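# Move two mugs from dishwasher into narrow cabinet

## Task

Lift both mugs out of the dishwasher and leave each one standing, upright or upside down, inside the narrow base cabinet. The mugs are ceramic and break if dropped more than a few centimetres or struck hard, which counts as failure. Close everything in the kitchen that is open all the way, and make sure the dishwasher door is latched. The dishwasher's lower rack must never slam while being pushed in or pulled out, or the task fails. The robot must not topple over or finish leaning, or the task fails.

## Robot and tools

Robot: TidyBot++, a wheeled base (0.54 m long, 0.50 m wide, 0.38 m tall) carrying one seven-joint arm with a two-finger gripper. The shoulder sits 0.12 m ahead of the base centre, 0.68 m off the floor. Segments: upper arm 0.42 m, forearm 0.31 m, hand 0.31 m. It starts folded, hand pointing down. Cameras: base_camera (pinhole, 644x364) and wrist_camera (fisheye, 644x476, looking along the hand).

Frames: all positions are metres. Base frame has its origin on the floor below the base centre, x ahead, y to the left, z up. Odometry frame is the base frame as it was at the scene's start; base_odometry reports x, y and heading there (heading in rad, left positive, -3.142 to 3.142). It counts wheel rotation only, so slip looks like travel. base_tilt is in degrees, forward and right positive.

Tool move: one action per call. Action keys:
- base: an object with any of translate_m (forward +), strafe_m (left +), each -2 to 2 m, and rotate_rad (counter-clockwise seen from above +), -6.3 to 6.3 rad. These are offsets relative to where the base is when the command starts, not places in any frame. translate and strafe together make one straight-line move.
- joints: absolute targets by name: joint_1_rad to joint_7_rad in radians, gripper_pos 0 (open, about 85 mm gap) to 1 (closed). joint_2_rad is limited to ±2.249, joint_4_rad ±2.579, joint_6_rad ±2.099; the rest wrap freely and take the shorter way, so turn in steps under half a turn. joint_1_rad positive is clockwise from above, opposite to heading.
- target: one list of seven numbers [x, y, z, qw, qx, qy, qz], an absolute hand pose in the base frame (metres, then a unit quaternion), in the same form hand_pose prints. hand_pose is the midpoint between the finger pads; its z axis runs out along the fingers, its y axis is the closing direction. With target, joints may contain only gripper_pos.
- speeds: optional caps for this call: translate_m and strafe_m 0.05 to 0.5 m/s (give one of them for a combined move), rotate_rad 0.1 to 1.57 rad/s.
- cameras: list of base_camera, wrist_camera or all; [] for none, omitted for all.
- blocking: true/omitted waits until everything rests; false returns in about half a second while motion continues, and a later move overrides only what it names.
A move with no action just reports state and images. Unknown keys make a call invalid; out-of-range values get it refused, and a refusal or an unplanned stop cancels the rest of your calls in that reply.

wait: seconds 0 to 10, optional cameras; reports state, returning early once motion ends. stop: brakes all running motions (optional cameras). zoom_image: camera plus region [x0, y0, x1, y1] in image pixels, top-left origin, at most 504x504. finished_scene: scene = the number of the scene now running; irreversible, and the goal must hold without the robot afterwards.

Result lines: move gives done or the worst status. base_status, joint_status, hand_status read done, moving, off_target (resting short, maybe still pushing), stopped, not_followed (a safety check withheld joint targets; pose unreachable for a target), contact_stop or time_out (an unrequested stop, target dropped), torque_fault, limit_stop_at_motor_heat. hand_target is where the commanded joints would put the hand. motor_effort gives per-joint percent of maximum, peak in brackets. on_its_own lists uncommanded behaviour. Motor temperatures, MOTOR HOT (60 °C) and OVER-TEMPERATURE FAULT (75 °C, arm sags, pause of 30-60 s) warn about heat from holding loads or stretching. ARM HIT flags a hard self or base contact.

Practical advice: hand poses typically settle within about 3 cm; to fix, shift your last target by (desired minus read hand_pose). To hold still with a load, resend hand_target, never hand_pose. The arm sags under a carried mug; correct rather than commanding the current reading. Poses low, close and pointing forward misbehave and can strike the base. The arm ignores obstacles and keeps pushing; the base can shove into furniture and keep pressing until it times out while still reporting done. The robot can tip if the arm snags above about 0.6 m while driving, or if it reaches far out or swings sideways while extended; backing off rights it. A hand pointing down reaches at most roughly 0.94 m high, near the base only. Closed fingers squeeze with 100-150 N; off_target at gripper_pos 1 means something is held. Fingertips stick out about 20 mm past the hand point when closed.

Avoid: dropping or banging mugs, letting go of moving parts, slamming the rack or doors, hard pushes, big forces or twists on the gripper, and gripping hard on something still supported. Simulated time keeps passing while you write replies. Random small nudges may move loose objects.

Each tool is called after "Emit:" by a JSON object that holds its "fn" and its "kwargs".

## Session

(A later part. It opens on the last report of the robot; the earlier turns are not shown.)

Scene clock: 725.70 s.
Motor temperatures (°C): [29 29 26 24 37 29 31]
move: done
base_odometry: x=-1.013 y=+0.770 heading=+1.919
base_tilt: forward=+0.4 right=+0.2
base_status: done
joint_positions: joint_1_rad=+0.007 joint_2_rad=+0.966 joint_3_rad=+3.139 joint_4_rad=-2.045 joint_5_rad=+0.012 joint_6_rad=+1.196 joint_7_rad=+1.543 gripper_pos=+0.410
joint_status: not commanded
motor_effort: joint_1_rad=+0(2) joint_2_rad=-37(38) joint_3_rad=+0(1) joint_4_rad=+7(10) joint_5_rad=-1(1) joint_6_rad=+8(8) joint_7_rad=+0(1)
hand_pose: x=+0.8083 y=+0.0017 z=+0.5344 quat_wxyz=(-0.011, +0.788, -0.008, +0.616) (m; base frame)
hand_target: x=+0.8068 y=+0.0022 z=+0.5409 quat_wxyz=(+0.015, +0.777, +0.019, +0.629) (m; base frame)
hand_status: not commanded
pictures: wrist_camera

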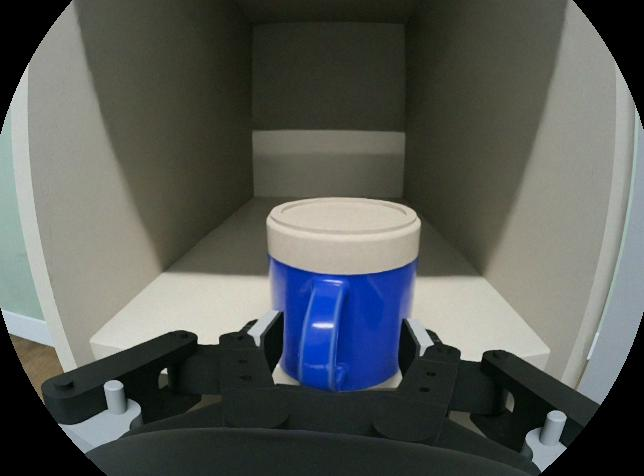

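Emit:
{"fn": "move", "kwargs": {"base": {"translate_m": 0.04}, "speeds": {"translate_m": 0.05}, "cameras": ["wrist_camera"]}}

Scene clock: 728.13 s.
Motor temperatures (°C): [29 29 26 24 37 29 31]
move: done
base_odometry: x=-1.027 y=+0.808 heading=+1.919
base_tilt: forward=+0.5 right=+0.2
base_status: done
joint_positions: joint_1_rad=+0.007 joint_2_rad=+0.966 joint_3_rad=+3.139 joint_4_rad=-2.045 joint_5_rad=+0.012 joint_6_rad=+1.196 joint_7_rad=+1.543 gripper_pos=+0.410
joint_status: not commanded
motor_effort: joint_1_rad=+0(2) joint_2_rad=-37(38) joint_3_rad=+0(2) joint_4_rad=+8(10) joint_5_rad=-1(1) joint_6_rad=+8(8) joint_7_rad=+0(1)
hand_pose: x=+0.8081 y=+0.0017 z=+0.5343 quat_wxyz=(-0.011, +0.788, -0.008, +0.616) (m; base frame)
hand_target: x=+0.8068 y=+0.0022 z=+0.5409 quat_wxyz=(+0.015, +0.777, +0.019, +0.629) (m; base frame)
hand_status: not commanded
pictures: wrist_camera

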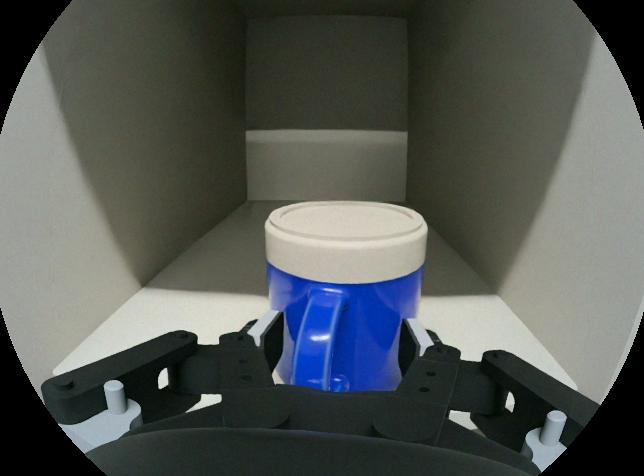

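Emit:
{"fn": "move", "kwargs": {"base": {"translate_m": 0.075}, "speeds": {"translate_m": 0.05}}}

Scene clock: 731.53 s.
Motor temperatures (°C): [29 29 26 24 37 29 31]
move: done
base_odometry: x=-1.052 y=+0.878 heading=+1.919
base_tilt: forward=+0.5 right=+0.2
base_status: done
joint_positions: joint_1_rad=+0.007 joint_2_rad=+0.966 joint_3_rad=+3.139 joint_4_rad=-2.047 joint_5_rad=+0.012 joint_6_rad=+1.197 joint_7_rad=+1.543 gripper_pos=+0.410
joint_status: not commanded
motor_effort: joint_1_rad=+0(2) joint_2_rad=-38(38) joint_3_rad=-1(1) joint_4_rad=+7(10) joint_5_rad=-1(1) joint_6_rad=+8(8) joint_7_rad=+0(1)
hand_pose: x=+0.8075 y=+0.0017 z=+0.5339 quat_wxyz=(-0.011, +0.788, -0.009, +0.615) (m; base frame)
hand_target: x=+0.8068 y=+0.0022 z=+0.5409 quat_wxyz=(+0.015, +0.777, +0.019, +0.629) (m; base frame)
hand_status: not commanded
pictures: base_camera, wrist_camera

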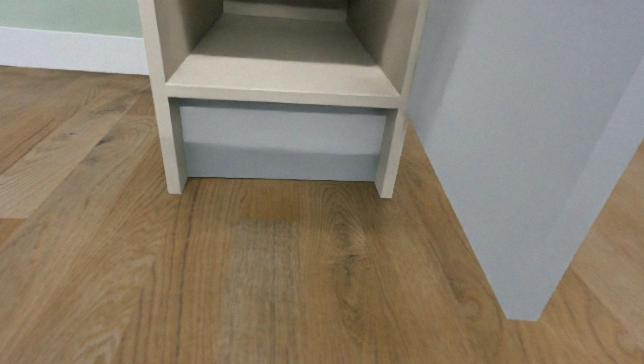

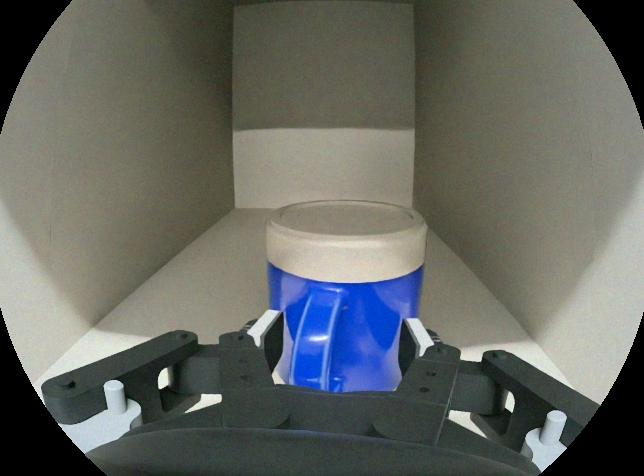

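Emit:
{"fn": "move", "kwargs": {"base": {"translate_m": 0.03}, "speeds": {"translate_m": 0.05}, "cameras": ["wrist_camera"]}}

Emit:
{"fn": "move", "kwargs": {"base": {"translate_m": -0.25}, "speeds": {"translate_m": 0.2}}}

Scene clock: 735.40 s.
Motor temperatures (°C): [29 29 26 24 37 29 31]
move: done
base_odometry: x=-1.063 y=+0.907 heading=+1.919
base_tilt: forward=+0.5 right=+0.1
base_status: done
joint_positions: joint_1_rad=+0.007 joint_2_rad=+0.966 joint_3_rad=+3.139 joint_4_rad=-2.048 joint_5_rad=+0.012 joint_6_rad=+1.198 joint_7_rad=+1.543 gripper_pos=+0.410
joint_status: not commanded
motor_effort: joint_1_rad=+0(2) joint_2_rad=-38(38) joint_3_rad=+0(1) joint_4_rad=+7(9) joint_5_rad=-1(1) joint_6_rad=+8(8) joint_7_rad=+0(0)
hand_pose: x=+0.8071 y=+0.0017 z=+0.5336 quat_wxyz=(-0.011, +0.788, -0.009, +0.615) (m; base frame)
hand_target: x=+0.8068 y=+0.0022 z=+0.5409 quat_wxyz=(+0.015, +0.777, +0.019, +0.629) (m; base frame)
hand_status: not commanded
pictures: wrist_camera

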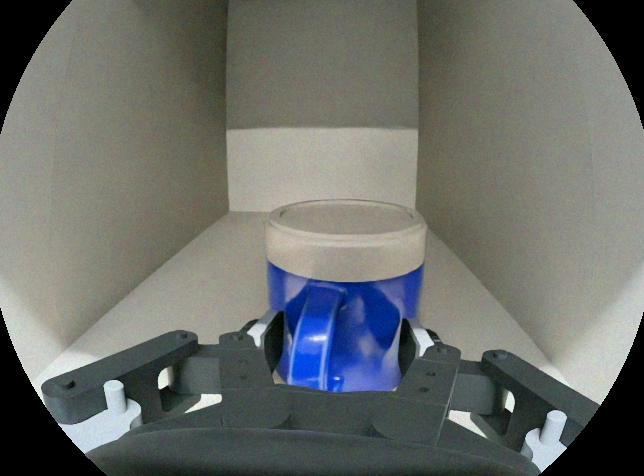

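Scene clock: 737.40 s.
Motor temperatures (°C): [29 29 26 24 36 29 31]
move: done
base_odometry: x=-0.977 y=+0.672 heading=+1.918
base_tilt: forward=+0.5 right=+0.1
base_status: done
joint_positions: joint_1_rad=+0.006 joint_2_rad=+0.966 joint_3_rad=+3.139 joint_4_rad=-2.049 joint_5_rad=+0.012 joint_6_rad=+1.199 joint_7_rad=+1.543 gripper_pos=+0.410
joint_status: not commanded
motor_effort: joint_1_rad=-1(2) joint_2_rad=-38(39) joint_3_rad=+0(1) joint_4_rad=+9(9) joint_5_rad=-1(1) joint_6_rad=+7(8) joint_7_rad=+0(1)
hand_pose: x=+0.8067 y=+0.0019 z=+0.5333 quat_wxyz=(-0.011, +0.788, -0.008, +0.615) (m; base frame)
hand_target: x=+0.8068 y=+0.0022 z=+0.5409 quat_wxyz=(+0.015, +0.777, +0.019, +0.629) (m; base frame)
hand_status: not commanded
pictures: base_camera, wrist_camera

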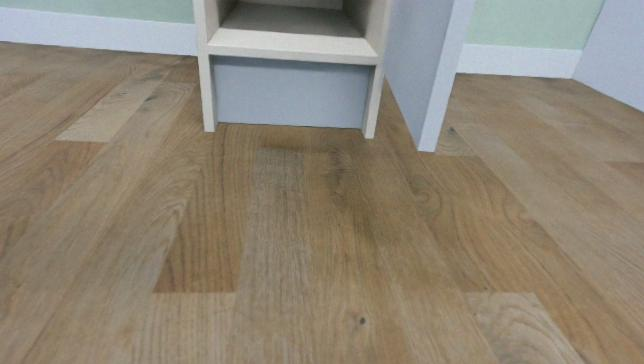

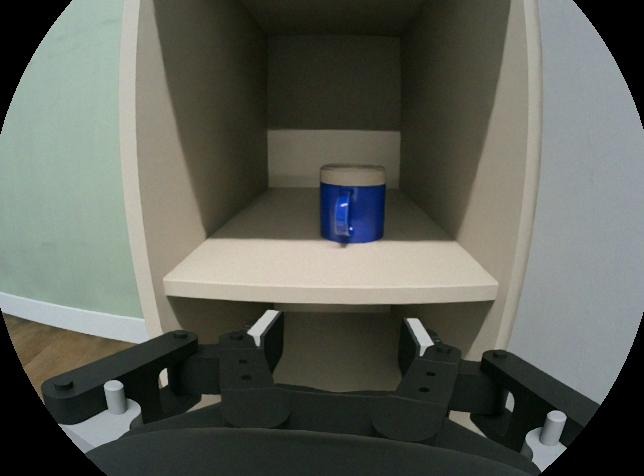

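Emit:
{"fn": "move", "kwargs": {"base": {"rotate_rad": 3.143}, "speeds": {"rotate_rad": 1.0}, "joints": {"joint_1_rad": 0.0, "joint_2_rad": -0.16, "joint_3_rad": 3.14, "joint_4_rad": -2.281, "joint_5_rad": 0.0, "joint_6_rad": -0.23, "joint_7_rad": 1.62, "gripper_pos": 0.0}}}

Scene clock: 761.77 s.
Motor temperatures (°C): [29 29 26 24 36 29 31]
move: done
base_odometry: x=-0.977 y=+0.672 heading=-1.222
base_tilt: forward=+0.5 right=+0.1
base_status: done
joint_positions: joint_1_rad=+0.003 joint_2_rad=-0.136 joint_3_rad=+3.139 joint_4_rad=-2.267 joint_5_rad=+0.012 joint_6_rad=-0.163 joint_7_rad=+1.543 gripper_pos=+0.000
joint_status: all done
motor_effort: joint_1_rad=-1(5) joint_2_rad=-13(40) joint_3_rad=+0(3) joint_4_rad=+19(19) joint_5_rad=-1(2) joint_6_rad=+6(9) joint_7_rad=+0(1)
hand_pose: x=+0.5616 y=+0.0005 z=+0.7256 quat_wxyz=(-0.002, +0.911, -0.008, +0.411) (m; base frame)
hand_target: x=+0.5412 y=+0.0020 z=+0.7139 quat_wxyz=(+0.009, +0.923, +0.024, +0.385) (m; base frame)
hand_status: not commanded
pictures: base_camera, wrist_camera

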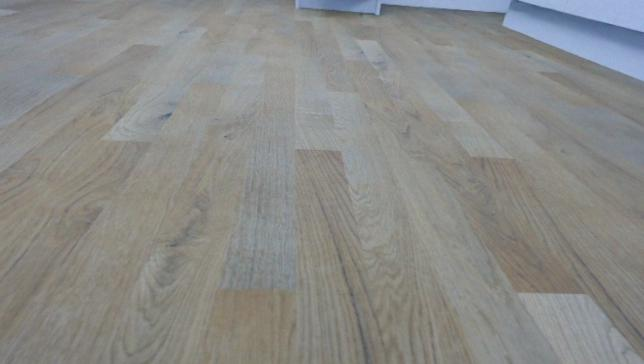

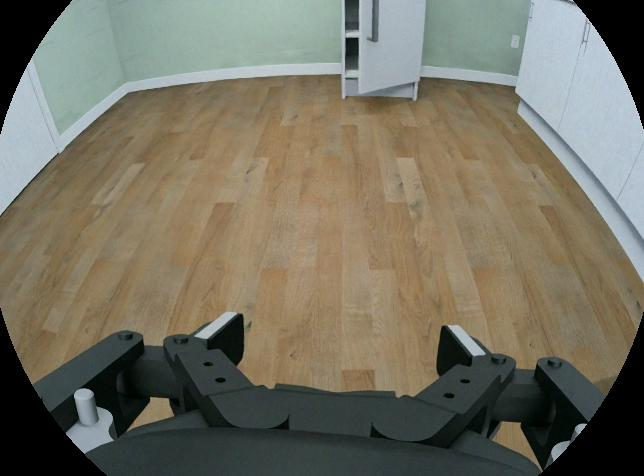

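Emit:
{"fn": "move", "kwargs": {"base": {"translate_m": -0.335, "strafe_m": -0.245}, "speeds": {"translate_m": 0.35}, "cameras": ["wrist_camera"]}}

Emit:
{"fn": "move", "kwargs": {"base": {"strafe_m": -0.47}, "speeds": {"strafe_m": 0.3}}}

Scene clock: 765.67 s.
Motor temperatures (°C): [29 29 25 24 36 29 31]
move: done
base_odometry: x=-1.322 y=+0.903 heading=-1.222
base_tilt: forward=+0.4 right=+0.2
base_status: done
joint_positions: joint_1_rad=+0.003 joint_2_rad=-0.144 joint_3_rad=+3.139 joint_4_rad=-2.272 joint_5_rad=+0.012 joint_6_rad=-0.166 joint_7_rad=+1.543 gripper_pos=+0.000
joint_status: not commanded
motor_effort: joint_1_rad=+0(2) joint_2_rad=-13(15) joint_3_rad=+1(2) joint_4_rad=+18(20) joint_5_rad=-1(1) joint_6_rad=+5(6) joint_7_rad=+0(1)
hand_pose: x=+0.5586 y=+0.0004 z=+0.7258 quat_wxyz=(-0.002, +0.912, -0.008, +0.411) (m; base frame)
hand_target: x=+0.5412 y=+0.0020 z=+0.7139 quat_wxyz=(+0.009, +0.923, +0.024, +0.385) (m; base frame)
hand_status: not commanded
pictures: wrist_camera

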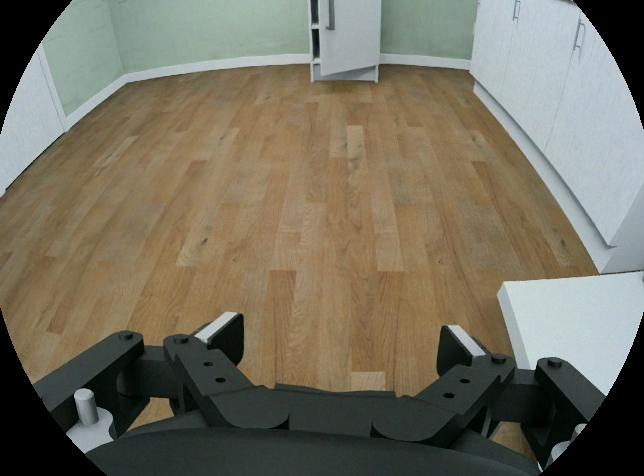

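Scene clock: 768.20 s.
Motor temperatures (°C): [29 29 25 24 36 29 31]
move: done
base_odometry: x=-1.764 y=+0.742 heading=-1.222
base_tilt: forward=+0.5 right=+0.1
base_status: done
joint_positions: joint_1_rad=+0.003 joint_2_rad=-0.144 joint_3_rad=+3.139 joint_4_rad=-2.272 joint_5_rad=+0.012 joint_6_rad=-0.166 joint_7_rad=+1.543 gripper_pos=+0.000
joint_status: not commanded
motor_effort: joint_1_rad=-1(2) joint_2_rad=-13(13) joint_3_rad=+0(3) joint_4_rad=+18(19) joint_5_rad=-1(1) joint_6_rad=+6(6) joint_7_rad=+0(1)
hand_pose: x=+0.5586 y=+0.0005 z=+0.7258 quat_wxyz=(-0.002, +0.912, -0.008, +0.411) (m; base frame)
hand_target: x=+0.5412 y=+0.0020 z=+0.7139 quat_wxyz=(+0.009, +0.923, +0.024, +0.385) (m; base frame)
hand_status: not commanded
pictures: base_camera, wrist_camera

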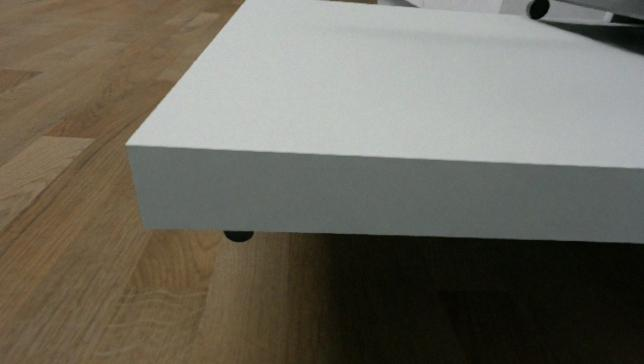

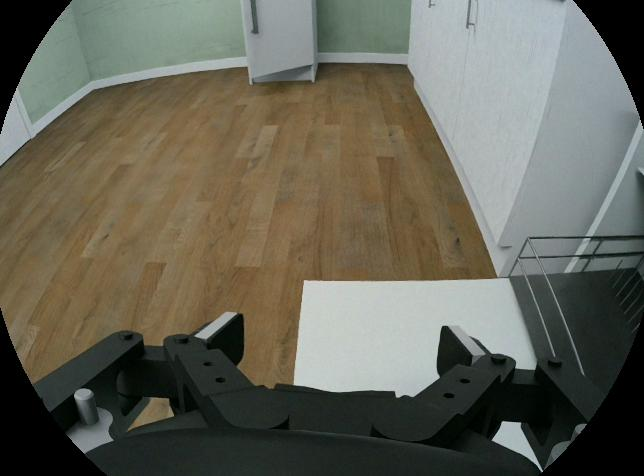

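Emit:
{"fn": "move", "kwargs": {"joints": {"joint_1_rad": 0.82, "joint_2_rad": -0.16, "joint_3_rad": 3.14, "joint_4_rad": -2.281, "joint_5_rad": 0.0, "joint_6_rad": -0.23, "joint_7_rad": 1.62}, "cameras": ["wrist_camera"]}}

Scene clock: 772.43 s.
Motor temperatures (°C): [29 28 25 24 36 29 31]
move: done
base_odometry: x=-1.764 y=+0.742 heading=-1.222
base_tilt: forward=+0.4 right=+0.2
base_status: not commanded
joint_positions: joint_1_rad=+0.802 joint_2_rad=-0.144 joint_3_rad=+3.139 joint_4_rad=-2.272 joint_5_rad=+0.012 joint_6_rad=-0.166 joint_7_rad=+1.543 gripper_pos=+0.000
joint_status: all done
motor_effort: joint_1_rad=+0(3) joint_2_rad=-13(14) joint_3_rad=+0(2) joint_4_rad=+19(20) joint_5_rad=-1(2) joint_6_rad=+6(7) joint_7_rad=+0(3)
hand_pose: x=+0.4261 y=-0.3145 z=+0.7258 quat_wxyz=(+0.158, +0.837, -0.362, +0.380) (m; base frame)
hand_target: x=+0.4085 y=-0.3073 z=+0.7138 quat_wxyz=(+0.162, +0.855, -0.346, +0.349) (m; base frame)
hand_status: not commanded
pictures: wrist_camera

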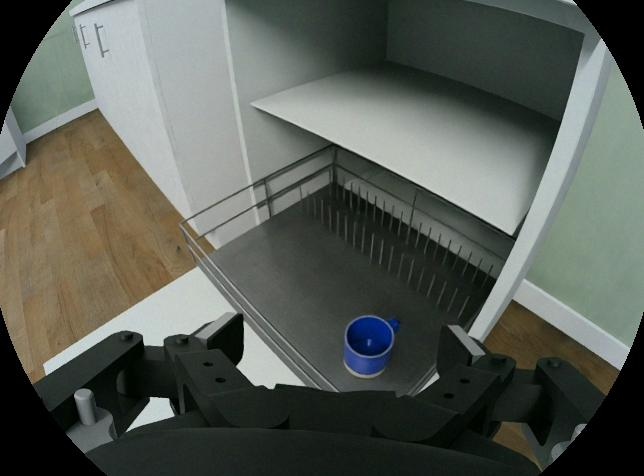

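Emit:
{"fn": "zoom_image", "kwargs": {"camera": "wrist_camera", "region": [300, 280, 460, 400]}}

Scaled by 3.150.

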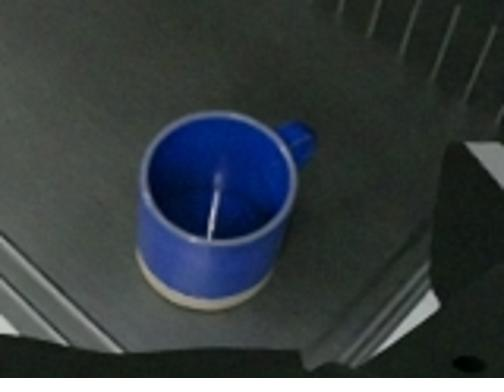

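Emit:
{"fn": "move", "kwargs": {"base": {"translate_m": 0.05, "strafe_m": 0.05}, "speeds": {"translate_m": 0.2}, "joints": {"joint_1_rad": 0.975, "joint_2_rad": -0.16, "joint_3_rad": 3.14, "joint_4_rad": -2.281, "joint_5_rad": 0.0, "joint_6_rad": -0.30, "joint_7_rad": 1.62}}}

Scene clock: 794.20 s.
Motor temperatures (°C): [29 28 25 24 36 29 31]
move: done
base_odometry: x=-1.700 y=+0.712 heading=-1.222
base_tilt: forward=+0.5 right=+0.2
base_status: done
joint_positions: joint_1_rad=+0.955 joint_2_rad=-0.145 joint_3_rad=+3.139 joint_4_rad=-2.272 joint_5_rad=+0.012 joint_6_rad=-0.232 joint_7_rad=+1.543 gripper_pos=+0.000
joint_status: all done
motor_effort: joint_1_rad=+0(2) joint_2_rad=-12(14) joint_3_rad=+0(2) joint_4_rad=+18(20) joint_5_rad=-1(2) joint_6_rad=+5(7) joint_7_rad=+0(1)
hand_pose: x=+0.3663 y=-0.3463 z=+0.7111 quat_wxyz=(+0.173, +0.818, -0.431, +0.339) (m; base frame)
hand_target: x=+0.3487 y=-0.3352 z=+0.6989 quat_wxyz=(+0.173, +0.838, -0.417, +0.307) (m; base frame)
hand_status: not commanded
pictures: base_camera, wrist_camera

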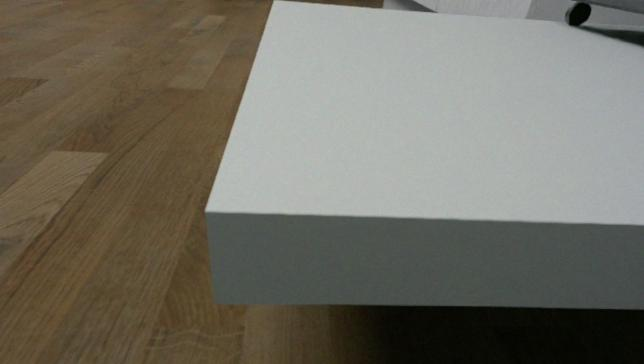

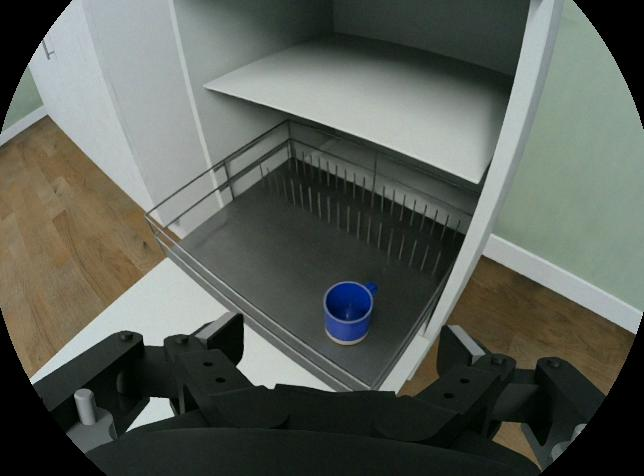

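Emit:
{"fn": "zoom_image", "kwargs": {"camera": "wrist_camera", "region": [280, 240, 440, 360]}}

Scaled by 3.150.

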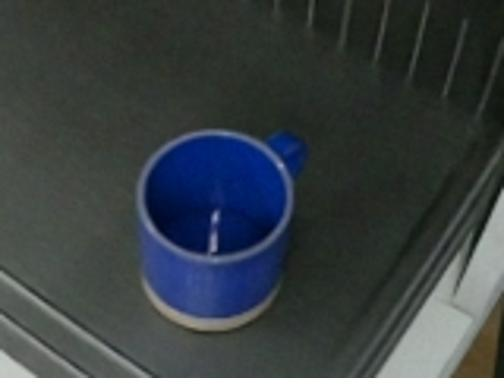

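Emit:
{"fn": "move", "kwargs": {"joints": {"joint_1_rad": 0.975, "joint_2_rad": 0.876, "joint_3_rad": 3.14, "joint_4_rad": -1.885, "joint_5_rad": 0.0, "joint_6_rad": 0.503, "joint_7_rad": 1.62}, "cameras": ["wrist_camera"]}}

Scene clock: 807.93 s.
Motor temperatures (°C): [29 28 25 24 36 29 31]
move: done
base_odometry: x=-1.700 y=+0.712 heading=-1.222
base_tilt: forward=+0.4 right=+0.2
base_status: not commanded
joint_positions: joint_1_rad=+0.955 joint_2_rad=+0.866 joint_3_rad=+3.139 joint_4_rad=-1.908 joint_5_rad=+0.012 joint_6_rad=+0.444 joint_7_rad=+1.543 gripper_pos=+0.000
joint_status: all done
motor_effort: joint_1_rad=-1(2) joint_2_rad=-38(39) joint_3_rad=+0(2) joint_4_rad=+10(20) joint_5_rad=-1(2) joint_6_rad=+6(6) joint_7_rad=+0(1)
hand_pose: x=+0.5034 y=-0.5354 z=+0.4466 quat_wxyz=(+0.175, +0.813, -0.428, +0.354) (m; base frame)
hand_target: x=+0.5029 y=-0.5620 z=+0.4619 quat_wxyz=(+0.209, +0.809, -0.403, +0.373) (m; base frame)
hand_status: not commanded
pictures: wrist_camera

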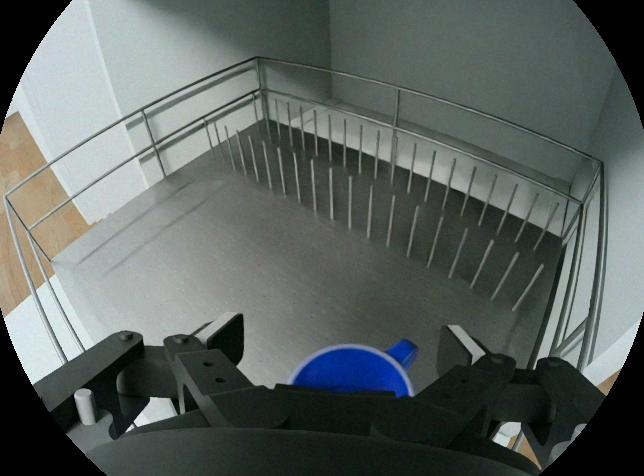

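Emit:
{"fn": "move", "kwargs": {"joints": {"joint_1_rad": 0.975, "joint_2_rad": 0.996, "joint_3_rad": 3.14, "joint_4_rad": -1.860, "joint_5_rad": 0.0, "joint_6_rad": 0.599, "joint_7_rad": 1.62}, "cameras": ["wrist_camera"]}}

Scene clock: 824.13 s.
Motor temperatures (°C): [29 28 25 24 36 29 31]
move: done
base_odometry: x=-1.700 y=+0.712 heading=-1.222
base_tilt: forward=+0.5 right=+0.2
base_status: not commanded
joint_positions: joint_1_rad=+0.955 joint_2_rad=+0.994 joint_3_rad=+3.139 joint_4_rad=-1.879 joint_5_rad=+0.012 joint_6_rad=+0.542 joint_7_rad=+1.543 gripper_pos=+0.000
joint_status: all done
motor_effort: joint_1_rad=-1(1) joint_2_rad=-39(42) joint_3_rad=+0(1) joint_4_rad=+9(11) joint_5_rad=-1(1) joint_6_rad=+6(7) joint_7_rad=+0(1)
hand_pose: x=+0.5050 y=-0.5371 z=+0.3935 quat_wxyz=(+0.174, +0.813, -0.428, +0.353) (m; base frame)
hand_target: x=+0.5039 y=-0.5636 z=+0.4117 quat_wxyz=(+0.209, +0.809, -0.403, +0.374) (m; base frame)
hand_status: not commanded
pictures: wrist_camera

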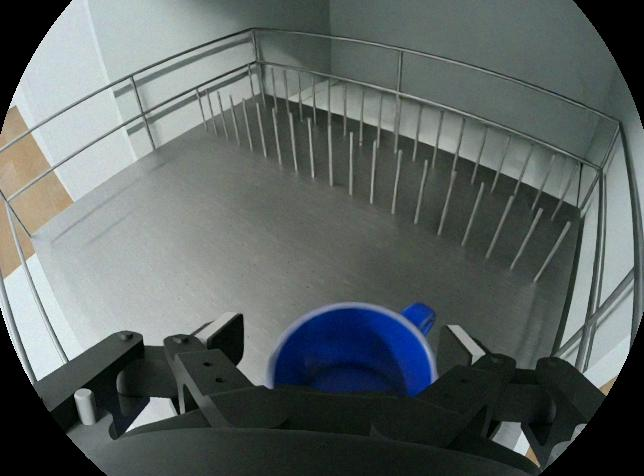

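Emit:
{"fn": "zoom_image", "kwargs": {"camera": "wrist_camera", "region": [220, 280, 480, 410]}}

Scaled by 1.938.

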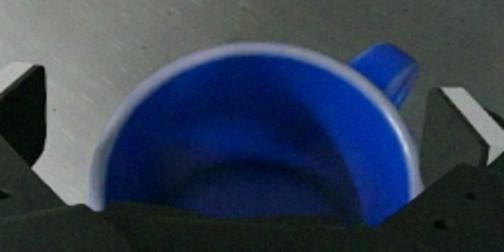

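Emit:
{"fn": "move", "kwargs": {"joints": {"joint_1_rad": 0.984, "joint_2_rad": 0.996, "joint_3_rad": 3.14, "joint_4_rad": -1.860, "joint_5_rad": 0.0, "joint_6_rad": 0.599, "joint_7_rad": 1.62}, "cameras": ["wrist_camera"]}}

Emit:
{"fn": "zoom_image", "kwargs": {"camera": "wrist_camera", "region": [220, 280, 480, 410]}}

Scene clock: 836.57 s.
Motor temperatures (°C): [29 28 25 24 36 29 31]
move: done
base_odometry: x=-1.700 y=+0.712 heading=-1.222
base_tilt: forward=+0.4 right=+0.2
base_status: not commanded
joint_positions: joint_1_rad=+0.967 joint_2_rad=+0.994 joint_3_rad=+3.139 joint_4_rad=-1.879 joint_5_rad=+0.012 joint_6_rad=+0.542 joint_7_rad=+1.543 gripper_pos=+0.000
joint_status: all done
motor_effort: joint_1_rad=-1(2) joint_2_rad=-39(39) joint_3_rad=-1(1) joint_4_rad=+9(10) joint_5_rad=+0(1) joint_6_rad=+5(6) joint_7_rad=+0(1)
hand_pose: x=+0.4989 y=-0.5415 z=+0.3935 quat_wxyz=(+0.176, +0.811, -0.433, +0.352) (m; base frame)
hand_target: x=+0.4988 y=-0.5671 z=+0.4117 quat_wxyz=(+0.211, +0.807, -0.407, +0.373) (m; base frame)
hand_status: not commanded
pictures: wrist_camera

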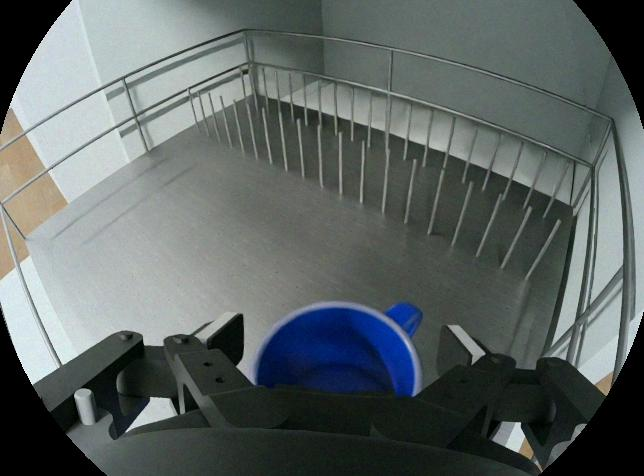

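Scaled by 1.938.

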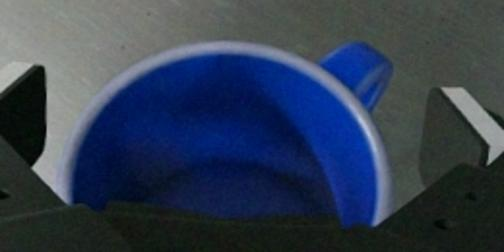

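Emit:
{"fn": "move", "kwargs": {"joints": {"joint_1_rad": 0.984, "joint_2_rad": 1.062, "joint_3_rad": 3.14, "joint_4_rad": -1.826, "joint_5_rad": 0.0, "joint_6_rad": 0.633, "joint_7_rad": 1.62}, "cameras": ["wrist_camera"]}}

Emit:
{"fn": "zoom_image", "kwargs": {"camera": "wrist_camera", "region": [200, 240, 500, 410]}}

Scene clock: 842.83 s.
Motor temperatures (°C): [29 28 25 24 36 29 31]
move: done
base_odometry: x=-1.700 y=+0.712 heading=-1.222
base_tilt: forward=+0.5 right=+0.2
base_status: not commanded
joint_positions: joint_1_rad=+0.967 joint_2_rad=+1.054 joint_3_rad=+3.139 joint_4_rad=-1.844 joint_5_rad=+0.012 joint_6_rad=+0.578 joint_7_rad=+1.543 gripper_pos=+0.000
joint_status: all done
motor_effort: joint_1_rad=-1(2) joint_2_rad=-40(42) joint_3_rad=-1(1) joint_4_rad=+8(10) joint_5_rad=-1(2) joint_6_rad=+5(6) joint_7_rad=-1(1)
hand_pose: x=+0.5036 y=-0.5482 z=+0.3727 quat_wxyz=(+0.179, +0.809, -0.432, +0.357) (m; base frame)
hand_target: x=+0.5016 y=-0.5712 z=+0.3857 quat_wxyz=(+0.211, +0.806, -0.407, +0.373) (m; base frame)
hand_status: not commanded
pictures: wrist_camera

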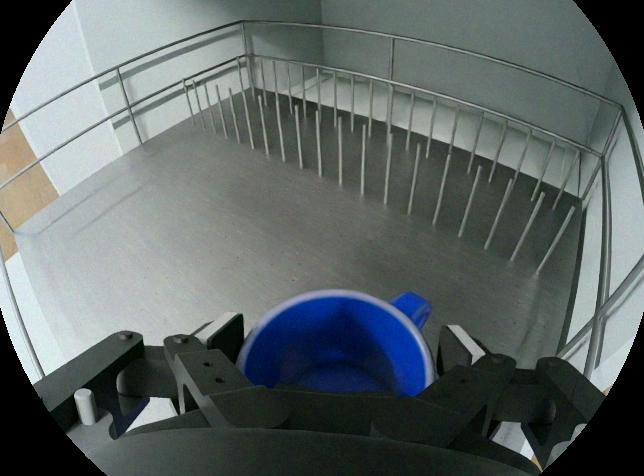

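Scaled by 1.680.

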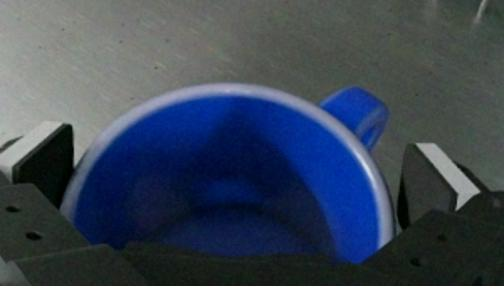

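Emit:
{"fn": "move", "kwargs": {"joints": {"joint_1_rad": 0.984, "joint_2_rad": 1.123, "joint_3_rad": 3.14, "joint_4_rad": -1.824, "joint_5_rad": 0.0, "joint_6_rad": 0.684, "joint_7_rad": 1.62}, "cameras": ["wrist_camera"]}}

Emit:
{"fn": "zoom_image", "kwargs": {"camera": "wrist_camera", "region": [180, 220, 500, 410]}}

Scene clock: 850.10 s.
Motor temperatures (°C): [29 28 25 24 36 29 31]
move: done
base_odometry: x=-1.700 y=+0.712 heading=-1.222
base_tilt: forward=+0.5 right=+0.1
base_status: not commanded
joint_positions: joint_1_rad=+0.967 joint_2_rad=+1.116 joint_3_rad=+3.139 joint_4_rad=-1.842 joint_5_rad=+0.012 joint_6_rad=+0.629 joint_7_rad=+1.543 gripper_pos=+0.000
joint_status: all done
motor_effort: joint_1_rad=+0(2) joint_2_rad=-38(42) joint_3_rad=+0(1) joint_4_rad=+8(9) joint_5_rad=-1(2) joint_6_rad=+6(7) joint_7_rad=+0(1)
hand_pose: x=+0.4990 y=-0.5414 z=+0.3438 quat_wxyz=(+0.176, +0.810, -0.433, +0.354) (m; base frame)
hand_target: x=+0.4973 y=-0.5647 z=+0.3569 quat_wxyz=(+0.209, +0.808, -0.408, +0.370) (m; base frame)
hand_status: not commanded
pictures: wrist_camera

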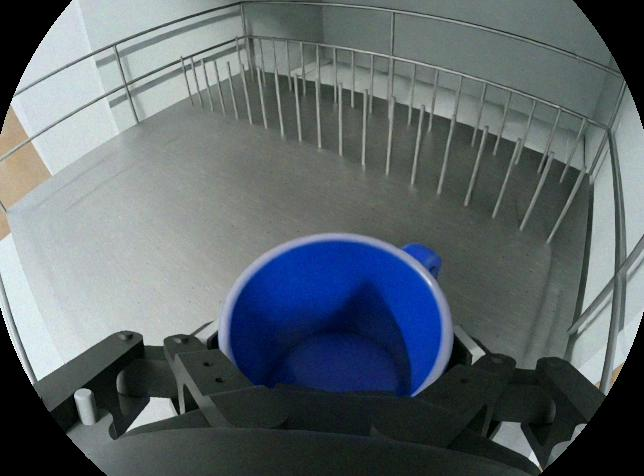

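Scaled by 1.575.

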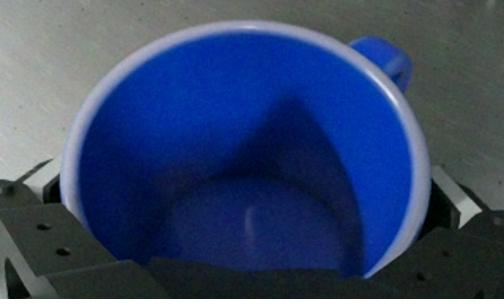

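Emit:
{"fn": "move", "kwargs": {"joints": {"gripper_pos": 0.45}, "cameras": ["wrist_camera"]}}

Emit:
{"fn": "zoom_image", "kwargs": {"camera": "wrist_camera", "region": [180, 220, 500, 410]}}

Scene clock: 854.53 s.
Motor temperatures (°C): [29 28 25 24 36 29 31]
move: off_target
base_odometry: x=-1.700 y=+0.712 heading=-1.222
base_tilt: forward=+0.4 right=+0.1
base_status: not commanded
joint_positions: joint_1_rad=+0.968 joint_2_rad=+1.116 joint_3_rad=+3.139 joint_4_rad=-1.840 joint_5_rad=+0.012 joint_6_rad=+0.634 joint_7_rad=+1.543 gripper_pos=+0.106
joint_status: gripper_pos off_target (ended at +0.106, target +0.450)
motor_effort: joint_1_rad=+0(3) joint_2_rad=-38(41) joint_3_rad=+1(2) joint_4_rad=+8(9) joint_5_rad=-1(2) joint_6_rad=+6(7) joint_7_rad=+0(0)
hand_pose: x=+0.4994 y=-0.5433 z=+0.3451 quat_wxyz=(+0.178, +0.809, -0.433, +0.356) (m; base frame)
hand_target: x=+0.4973 y=-0.5647 z=+0.3569 quat_wxyz=(+0.209, +0.808, -0.408, +0.370) (m; base frame)
hand_status: not commanded
pictures: wrist_camera

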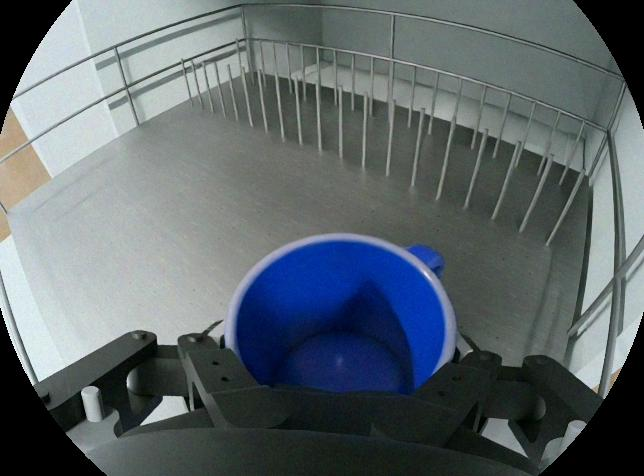

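Scaled by 1.575.

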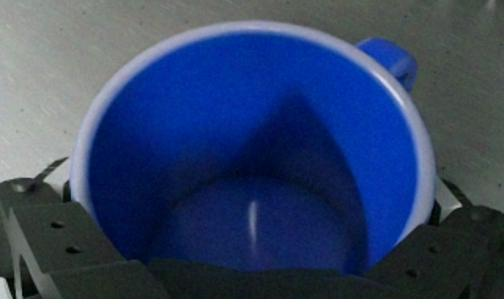

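Emit:
{"fn": "move", "kwargs": {"joints": {"joint_1_rad": 0.984, "joint_2_rad": 1.01, "joint_3_rad": 3.14, "joint_4_rad": -1.848, "joint_5_rad": 0.0, "joint_6_rad": 0.51, "joint_7_rad": 1.62}, "cameras": ["wrist_camera"]}}

Scene clock: 859.83 s.
Motor temperatures (°C): [29 28 25 24 36 29 31]
move: off_target
base_odometry: x=-1.700 y=+0.712 heading=-1.222
base_tilt: forward=+0.5 right=+0.2
base_status: not commanded
joint_positions: joint_1_rad=+0.968 joint_2_rad=+1.055 joint_3_rad=+3.139 joint_4_rad=-1.847 joint_5_rad=+0.012 joint_6_rad=+0.550 joint_7_rad=+1.543 gripper_pos=+0.106
joint_status: joint_2_rad off_target (ended at +1.054, target +1.010); the others done
motor_effort: joint_1_rad=+0(2) joint_2_rad=-43(45) joint_3_rad=-1(2) joint_4_rad=+10(11) joint_5_rad=-1(2) joint_6_rad=+7(8) joint_7_rad=-1(1)
hand_pose: x=+0.4984 y=-0.5424 z=+0.3652 quat_wxyz=(+0.172, +0.814, -0.435, +0.344) (m; base frame)
hand_target: x=+0.4898 y=-0.5534 z=+0.3855 quat_wxyz=(+0.190, +0.823, -0.415, +0.336) (m; base frame)
hand_status: not commanded
pictures: wrist_camera

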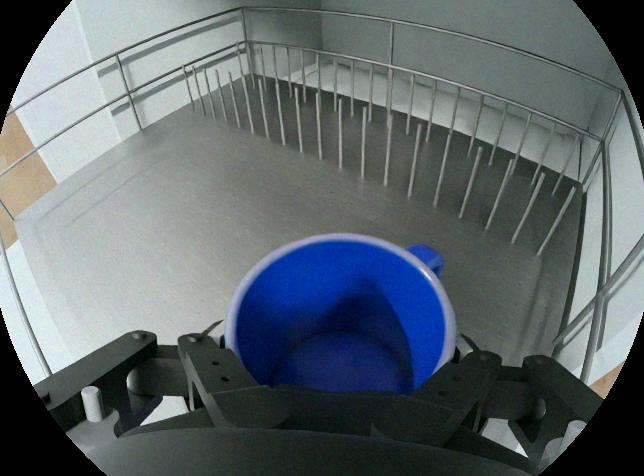

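Emit:
{"fn": "move", "kwargs": {"joints": {"joint_1_rad": 0.984, "joint_2_rad": 0.885, "joint_3_rad": 3.14, "joint_4_rad": -1.87, "joint_5_rad": 0.0, "joint_6_rad": 0.425, "joint_7_rad": 1.62}, "cameras": ["wrist_camera"]}}

Emit:
{"fn": "move", "kwargs": {"joints": {"joint_1_rad": 0.984, "joint_2_rad": 0.76, "joint_3_rad": 3.14, "joint_4_rad": -1.895, "joint_5_rad": 0.0, "joint_6_rad": 0.325, "joint_7_rad": 1.62}, "cameras": ["wrist_camera"]}}

Scene clock: 862.90 s.
Motor temperatures (°C): [29 28 25 24 36 29 31]
move: done
base_odometry: x=-1.700 y=+0.712 heading=-1.222
base_tilt: forward=+0.5 right=+0.2
base_status: not commanded
joint_positions: joint_1_rad=+0.968 joint_2_rad=+0.918 joint_3_rad=+3.139 joint_4_rad=-1.868 joint_5_rad=+0.012 joint_6_rad=+0.477 joint_7_rad=+1.543 gripper_pos=+0.106
joint_status: all done
motor_effort: joint_1_rad=-1(2) joint_2_rad=-42(46) joint_3_rad=-1(2) joint_4_rad=+12(13) joint_5_rad=-1(2) joint_6_rad=+7(9) joint_7_rad=+0(1)
hand_pose: x=+0.5050 y=-0.5525 z=+0.4331 quat_wxyz=(+0.182, +0.807, -0.431, +0.361) (m; base frame)
hand_target: x=+0.4919 y=-0.5566 z=+0.4429 quat_wxyz=(+0.194, +0.820, -0.414, +0.344) (m; base frame)
hand_status: not commanded
pictures: wrist_camera

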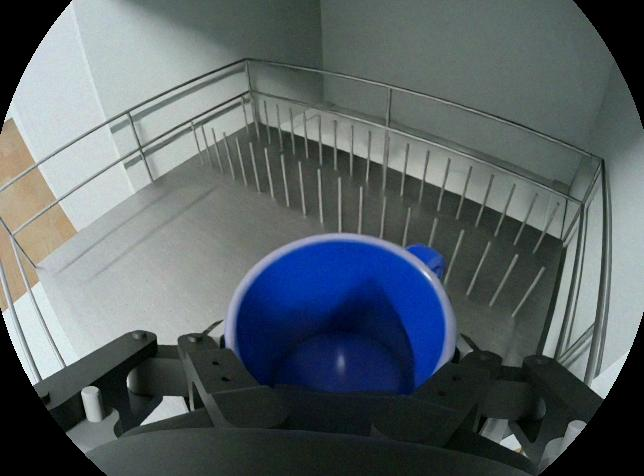

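Scene clock: 864.23 s.
Motor temperatures (°C): [29 28 25 24 36 29 31]
move: done
base_odometry: x=-1.700 y=+0.712 heading=-1.222
base_tilt: forward=+0.4 right=+0.2
base_status: not commanded
joint_positions: joint_1_rad=+0.968 joint_2_rad=+0.795 joint_3_rad=+3.139 joint_4_rad=-1.894 joint_5_rad=+0.012 joint_6_rad=+0.378 joint_7_rad=+1.543 gripper_pos=+0.106
joint_status: all done
motor_effort: joint_1_rad=+0(2) joint_2_rad=-41(45) joint_3_rad=+0(1) joint_4_rad=+14(14) joint_5_rad=-1(1) joint_6_rad=+8(9) joint_7_rad=+0(2)
hand_pose: x=+0.5012 y=-0.5475 z=+0.4837 quat_wxyz=(+0.182, +0.807, -0.431, +0.360) (m; base frame)
hand_target: x=+0.4879 y=-0.5505 z=+0.4947 quat_wxyz=(+0.194, +0.820, -0.414, +0.344) (m; base frame)
hand_status: not commanded
pictures: wrist_camera

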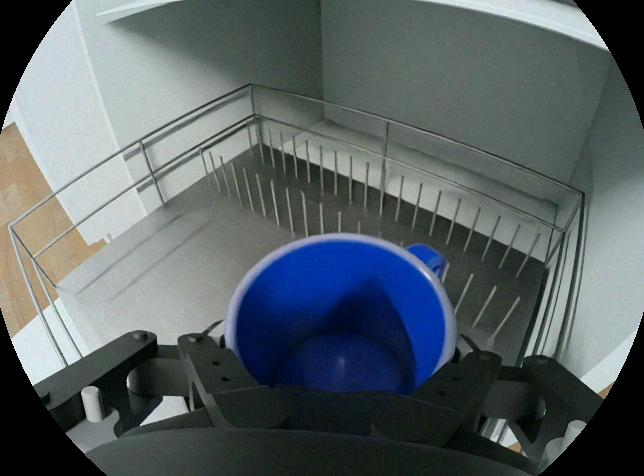

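Emit:
{"fn": "move", "kwargs": {"joints": {"joint_1_rad": 0.984, "joint_2_rad": 0.30, "joint_3_rad": 3.14, "joint_4_rad": -2.085, "joint_5_rad": 0.0, "joint_6_rad": 0.045, "joint_7_rad": 1.62}, "cameras": ["wrist_camera"]}}

Emit:
{"fn": "move", "kwargs": {"joints": {"joint_1_rad": 0.5, "joint_2_rad": -0.16, "joint_3_rad": 3.14, "joint_4_rad": -2.281, "joint_5_rad": 0.0, "joint_6_rad": -0.23, "joint_7_rad": 1.62}, "cameras": ["wrist_camera"]}}

Scene clock: 868.83 s.
Motor temperatures (°C): [29 29 25 24 36 29 31]
move: done
base_odometry: x=-1.700 y=+0.712 heading=-1.222
base_tilt: forward=+0.5 right=+0.1
base_status: not commanded
joint_positions: joint_1_rad=+0.968 joint_2_rad=+0.338 joint_3_rad=+3.139 joint_4_rad=-2.085 joint_5_rad=+0.012 joint_6_rad=+0.102 joint_7_rad=+1.543 gripper_pos=+0.106
joint_status: all done
motor_effort: joint_1_rad=-1(2) joint_2_rad=-30(43) joint_3_rad=+0(1) joint_4_rad=+17(19) joint_5_rad=-1(2) joint_6_rad=+8(9) joint_7_rad=-1(1)
hand_pose: x=+0.4472 y=-0.4710 z=+0.6298 quat_wxyz=(+0.181, +0.809, -0.432, +0.355) (m; base frame)
hand_target: x=+0.4330 y=-0.4682 z=+0.6387 quat_wxyz=(+0.192, +0.822, -0.414, +0.340) (m; base frame)
hand_status: not commanded
pictures: wrist_camera

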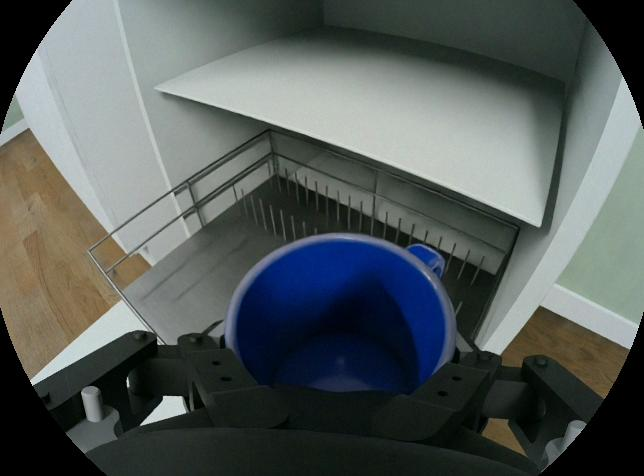

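Scene clock: 870.53 s.
Motor temperatures (°C): [29 29 25 24 36 29 31]
move: done
base_odometry: x=-1.700 y=+0.712 heading=-1.222
base_tilt: forward=+0.4 right=+0.1
base_status: not commanded
joint_positions: joint_1_rad=+0.518 joint_2_rad=-0.125 joint_3_rad=+3.139 joint_4_rad=-2.284 joint_5_rad=+0.012 joint_6_rad=-0.173 joint_7_rad=+1.543 gripper_pos=+0.106
joint_status: all done
motor_effort: joint_1_rad=-1(3) joint_2_rad=-15(31) joint_3_rad=+1(2) joint_4_rad=+20(22) joint_5_rad=-1(2) joint_6_rad=+7(8) joint_7_rad=+0(1)
hand_pose: x=+0.4974 y=-0.2133 z=+0.7102 quat_wxyz=(+0.098, +0.887, -0.241, +0.382) (m; base frame)
hand_target: x=+0.4905 y=-0.2006 z=+0.7139 quat_wxyz=(+0.104, +0.900, -0.205, +0.371) (m; base frame)
hand_status: not commanded
pictures: wrist_camera

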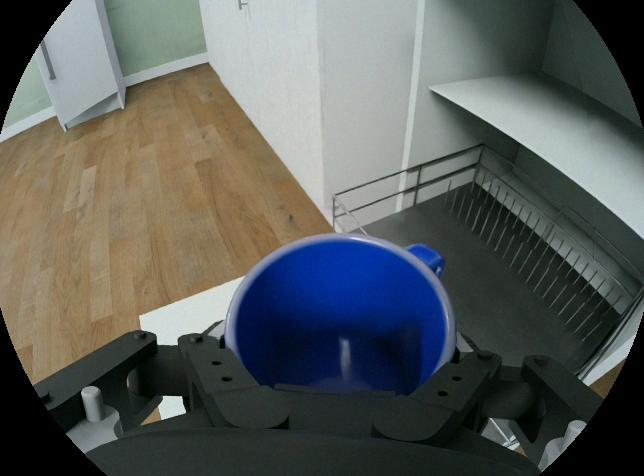

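Emit:
{"fn": "move", "kwargs": {"base": {"translate_m": -0.05, "strafe_m": 0.404}, "speeds": {"strafe_m": 0.3}, "joints": {"joint_1_rad": 0.0, "joint_2_rad": -0.16, "joint_3_rad": 3.14, "joint_4_rad": -2.281, "joint_5_rad": 0.0, "joint_6_rad": -0.23, "joint_7_rad": 1.62}, "cameras": ["wrist_camera"]}}

Emit:
{"fn": "move", "kwargs": {"base": {"translate_m": 0.35, "strafe_m": 0.23}, "speeds": {"translate_m": 0.35}, "cameras": ["wrist_camera"]}}

Emit:
{"fn": "move", "kwargs": {"base": {"rotate_rad": -3.141}, "speeds": {"rotate_rad": 0.6}}}

Scene clock: 889.90 s.
Motor temperatures (°C): [29 28 25 24 36 29 31]
move: done
base_odometry: x=-1.337 y=+0.897 heading=-1.222
base_tilt: forward=+0.4 right=+0.1
base_status: done
joint_positions: joint_1_rad=+0.015 joint_2_rad=-0.126 joint_3_rad=+3.139 joint_4_rad=-2.284 joint_5_rad=+0.012 joint_6_rad=-0.176 joint_7_rad=+1.543 gripper_pos=+0.106
joint_status: all done
motor_effort: joint_1_rad=-1(4) joint_2_rad=-15(18) joint_3_rad=+1(2) joint_4_rad=+21(22) joint_5_rad=+0(2) joint_6_rad=+7(8) joint_7_rad=+0(2)
hand_pose: x=+0.5526 y=-0.0046 z=+0.7096 quat_wxyz=(+0.000, +0.920, -0.013, +0.393) (m; base frame)
hand_target: x=+0.5412 y=+0.0020 z=+0.7139 quat_wxyz=(+0.009, +0.923, +0.023, +0.385) (m; base frame)
hand_status: not commanded
pictures: wrist_camera

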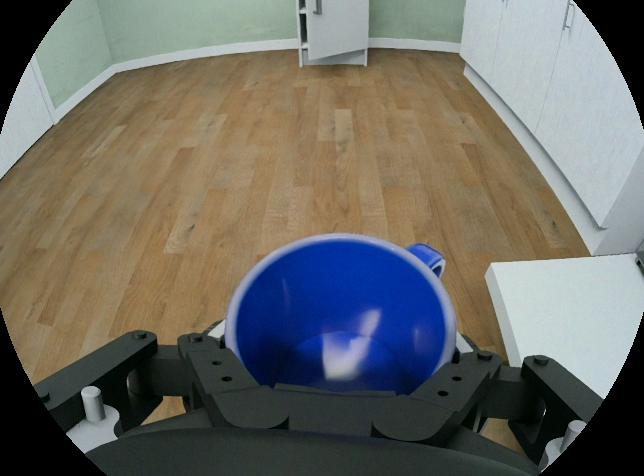

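Scene clock: 892.03 s.
Motor temperatures (°C): [29 28 25 24 36 29 31]
move: done
base_odometry: x=-1.001 y=+0.647 heading=-1.222
base_tilt: forward=+0.4 right=+0.1
base_status: done
joint_positions: joint_1_rad=+0.014 joint_2_rad=-0.131 joint_3_rad=+3.139 joint_4_rad=-2.288 joint_5_rad=+0.012 joint_6_rad=-0.179 joint_7_rad=+1.543 gripper_pos=+0.106
joint_status: not commanded
motor_effort: joint_1_rad=-1(2) joint_2_rad=-15(17) joint_3_rad=+0(1) joint_4_rad=+21(23) joint_5_rad=-1(1) joint_6_rad=+7(8) joint_7_rad=+0(1)
hand_pose: x=+0.5505 y=-0.0039 z=+0.7094 quat_wxyz=(+0.000, +0.920, -0.013, +0.392) (m; base frame)
hand_target: x=+0.5412 y=+0.0020 z=+0.7139 quat_wxyz=(+0.009, +0.923, +0.023, +0.385) (m; base frame)
hand_status: not commanded
pictures: wrist_camera

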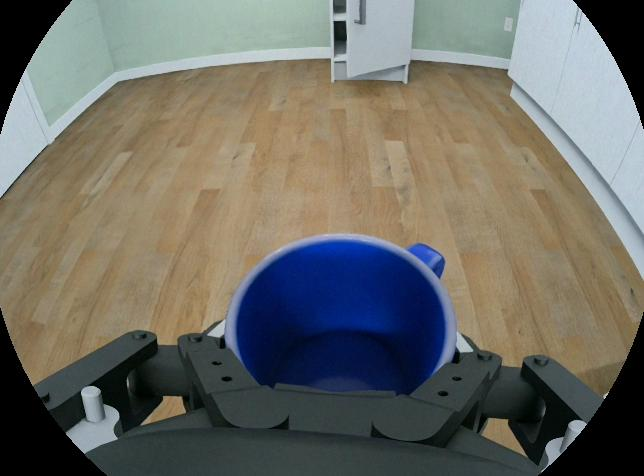

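Scene clock: 897.97 s.
Motor temperatures (°C): [29 28 25 24 36 29 31]
move: done
base_odometry: x=-1.001 y=+0.647 heading=+1.921
base_tilt: forward=+0.5 right=+0.1
base_status: done
joint_positions: joint_1_rad=+0.010 joint_2_rad=-0.131 joint_3_rad=+3.139 joint_4_rad=-2.288 joint_5_rad=+0.012 joint_6_rad=-0.179 joint_7_rad=+1.543 gripper_pos=+0.106
joint_status: not commanded
motor_effort: joint_1_rad=-1(2) joint_2_rad=-15(16) joint_3_rad=+0(2) joint_4_rad=+21(22) joint_5_rad=+0(1) joint_6_rad=+7(8) joint_7_rad=+0(1)
hand_pose: x=+0.5505 y=-0.0023 z=+0.7094 quat_wxyz=(-0.001, +0.920, -0.011, +0.392) (m; base frame)
hand_target: x=+0.5412 y=+0.0020 z=+0.7139 quat_wxyz=(+0.009, +0.923, +0.023, +0.385) (m; base frame)
hand_status: not commanded
pictures: base_camera, wrist_camera

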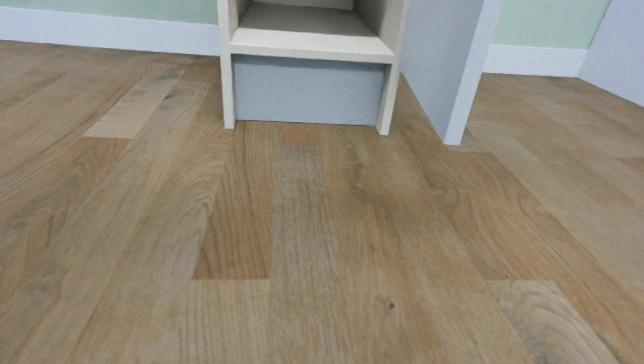

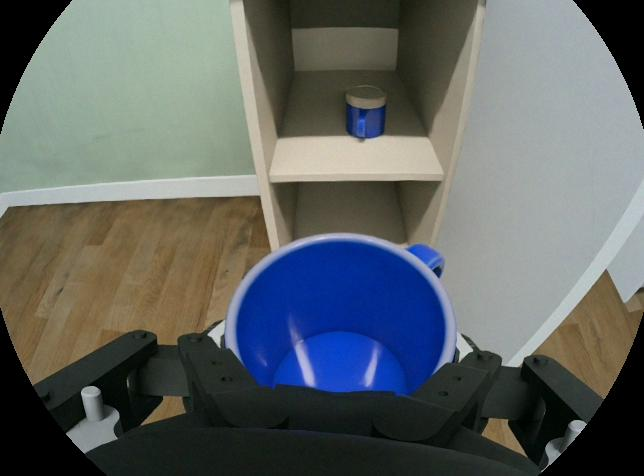

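Emit:
{"fn": "zoom_image", "kwargs": {"camera": "wrist_camera", "region": [230, 0, 490, 260]}}

Scaled by 1.938.

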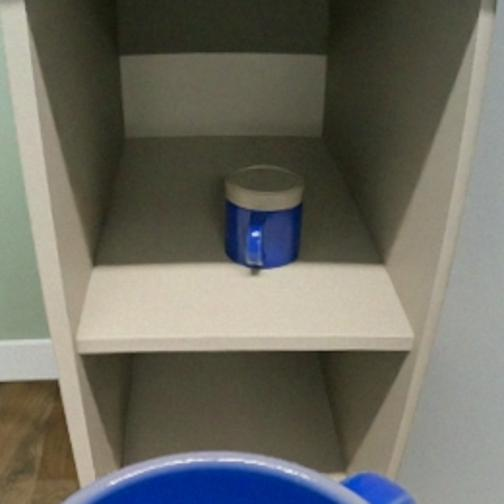

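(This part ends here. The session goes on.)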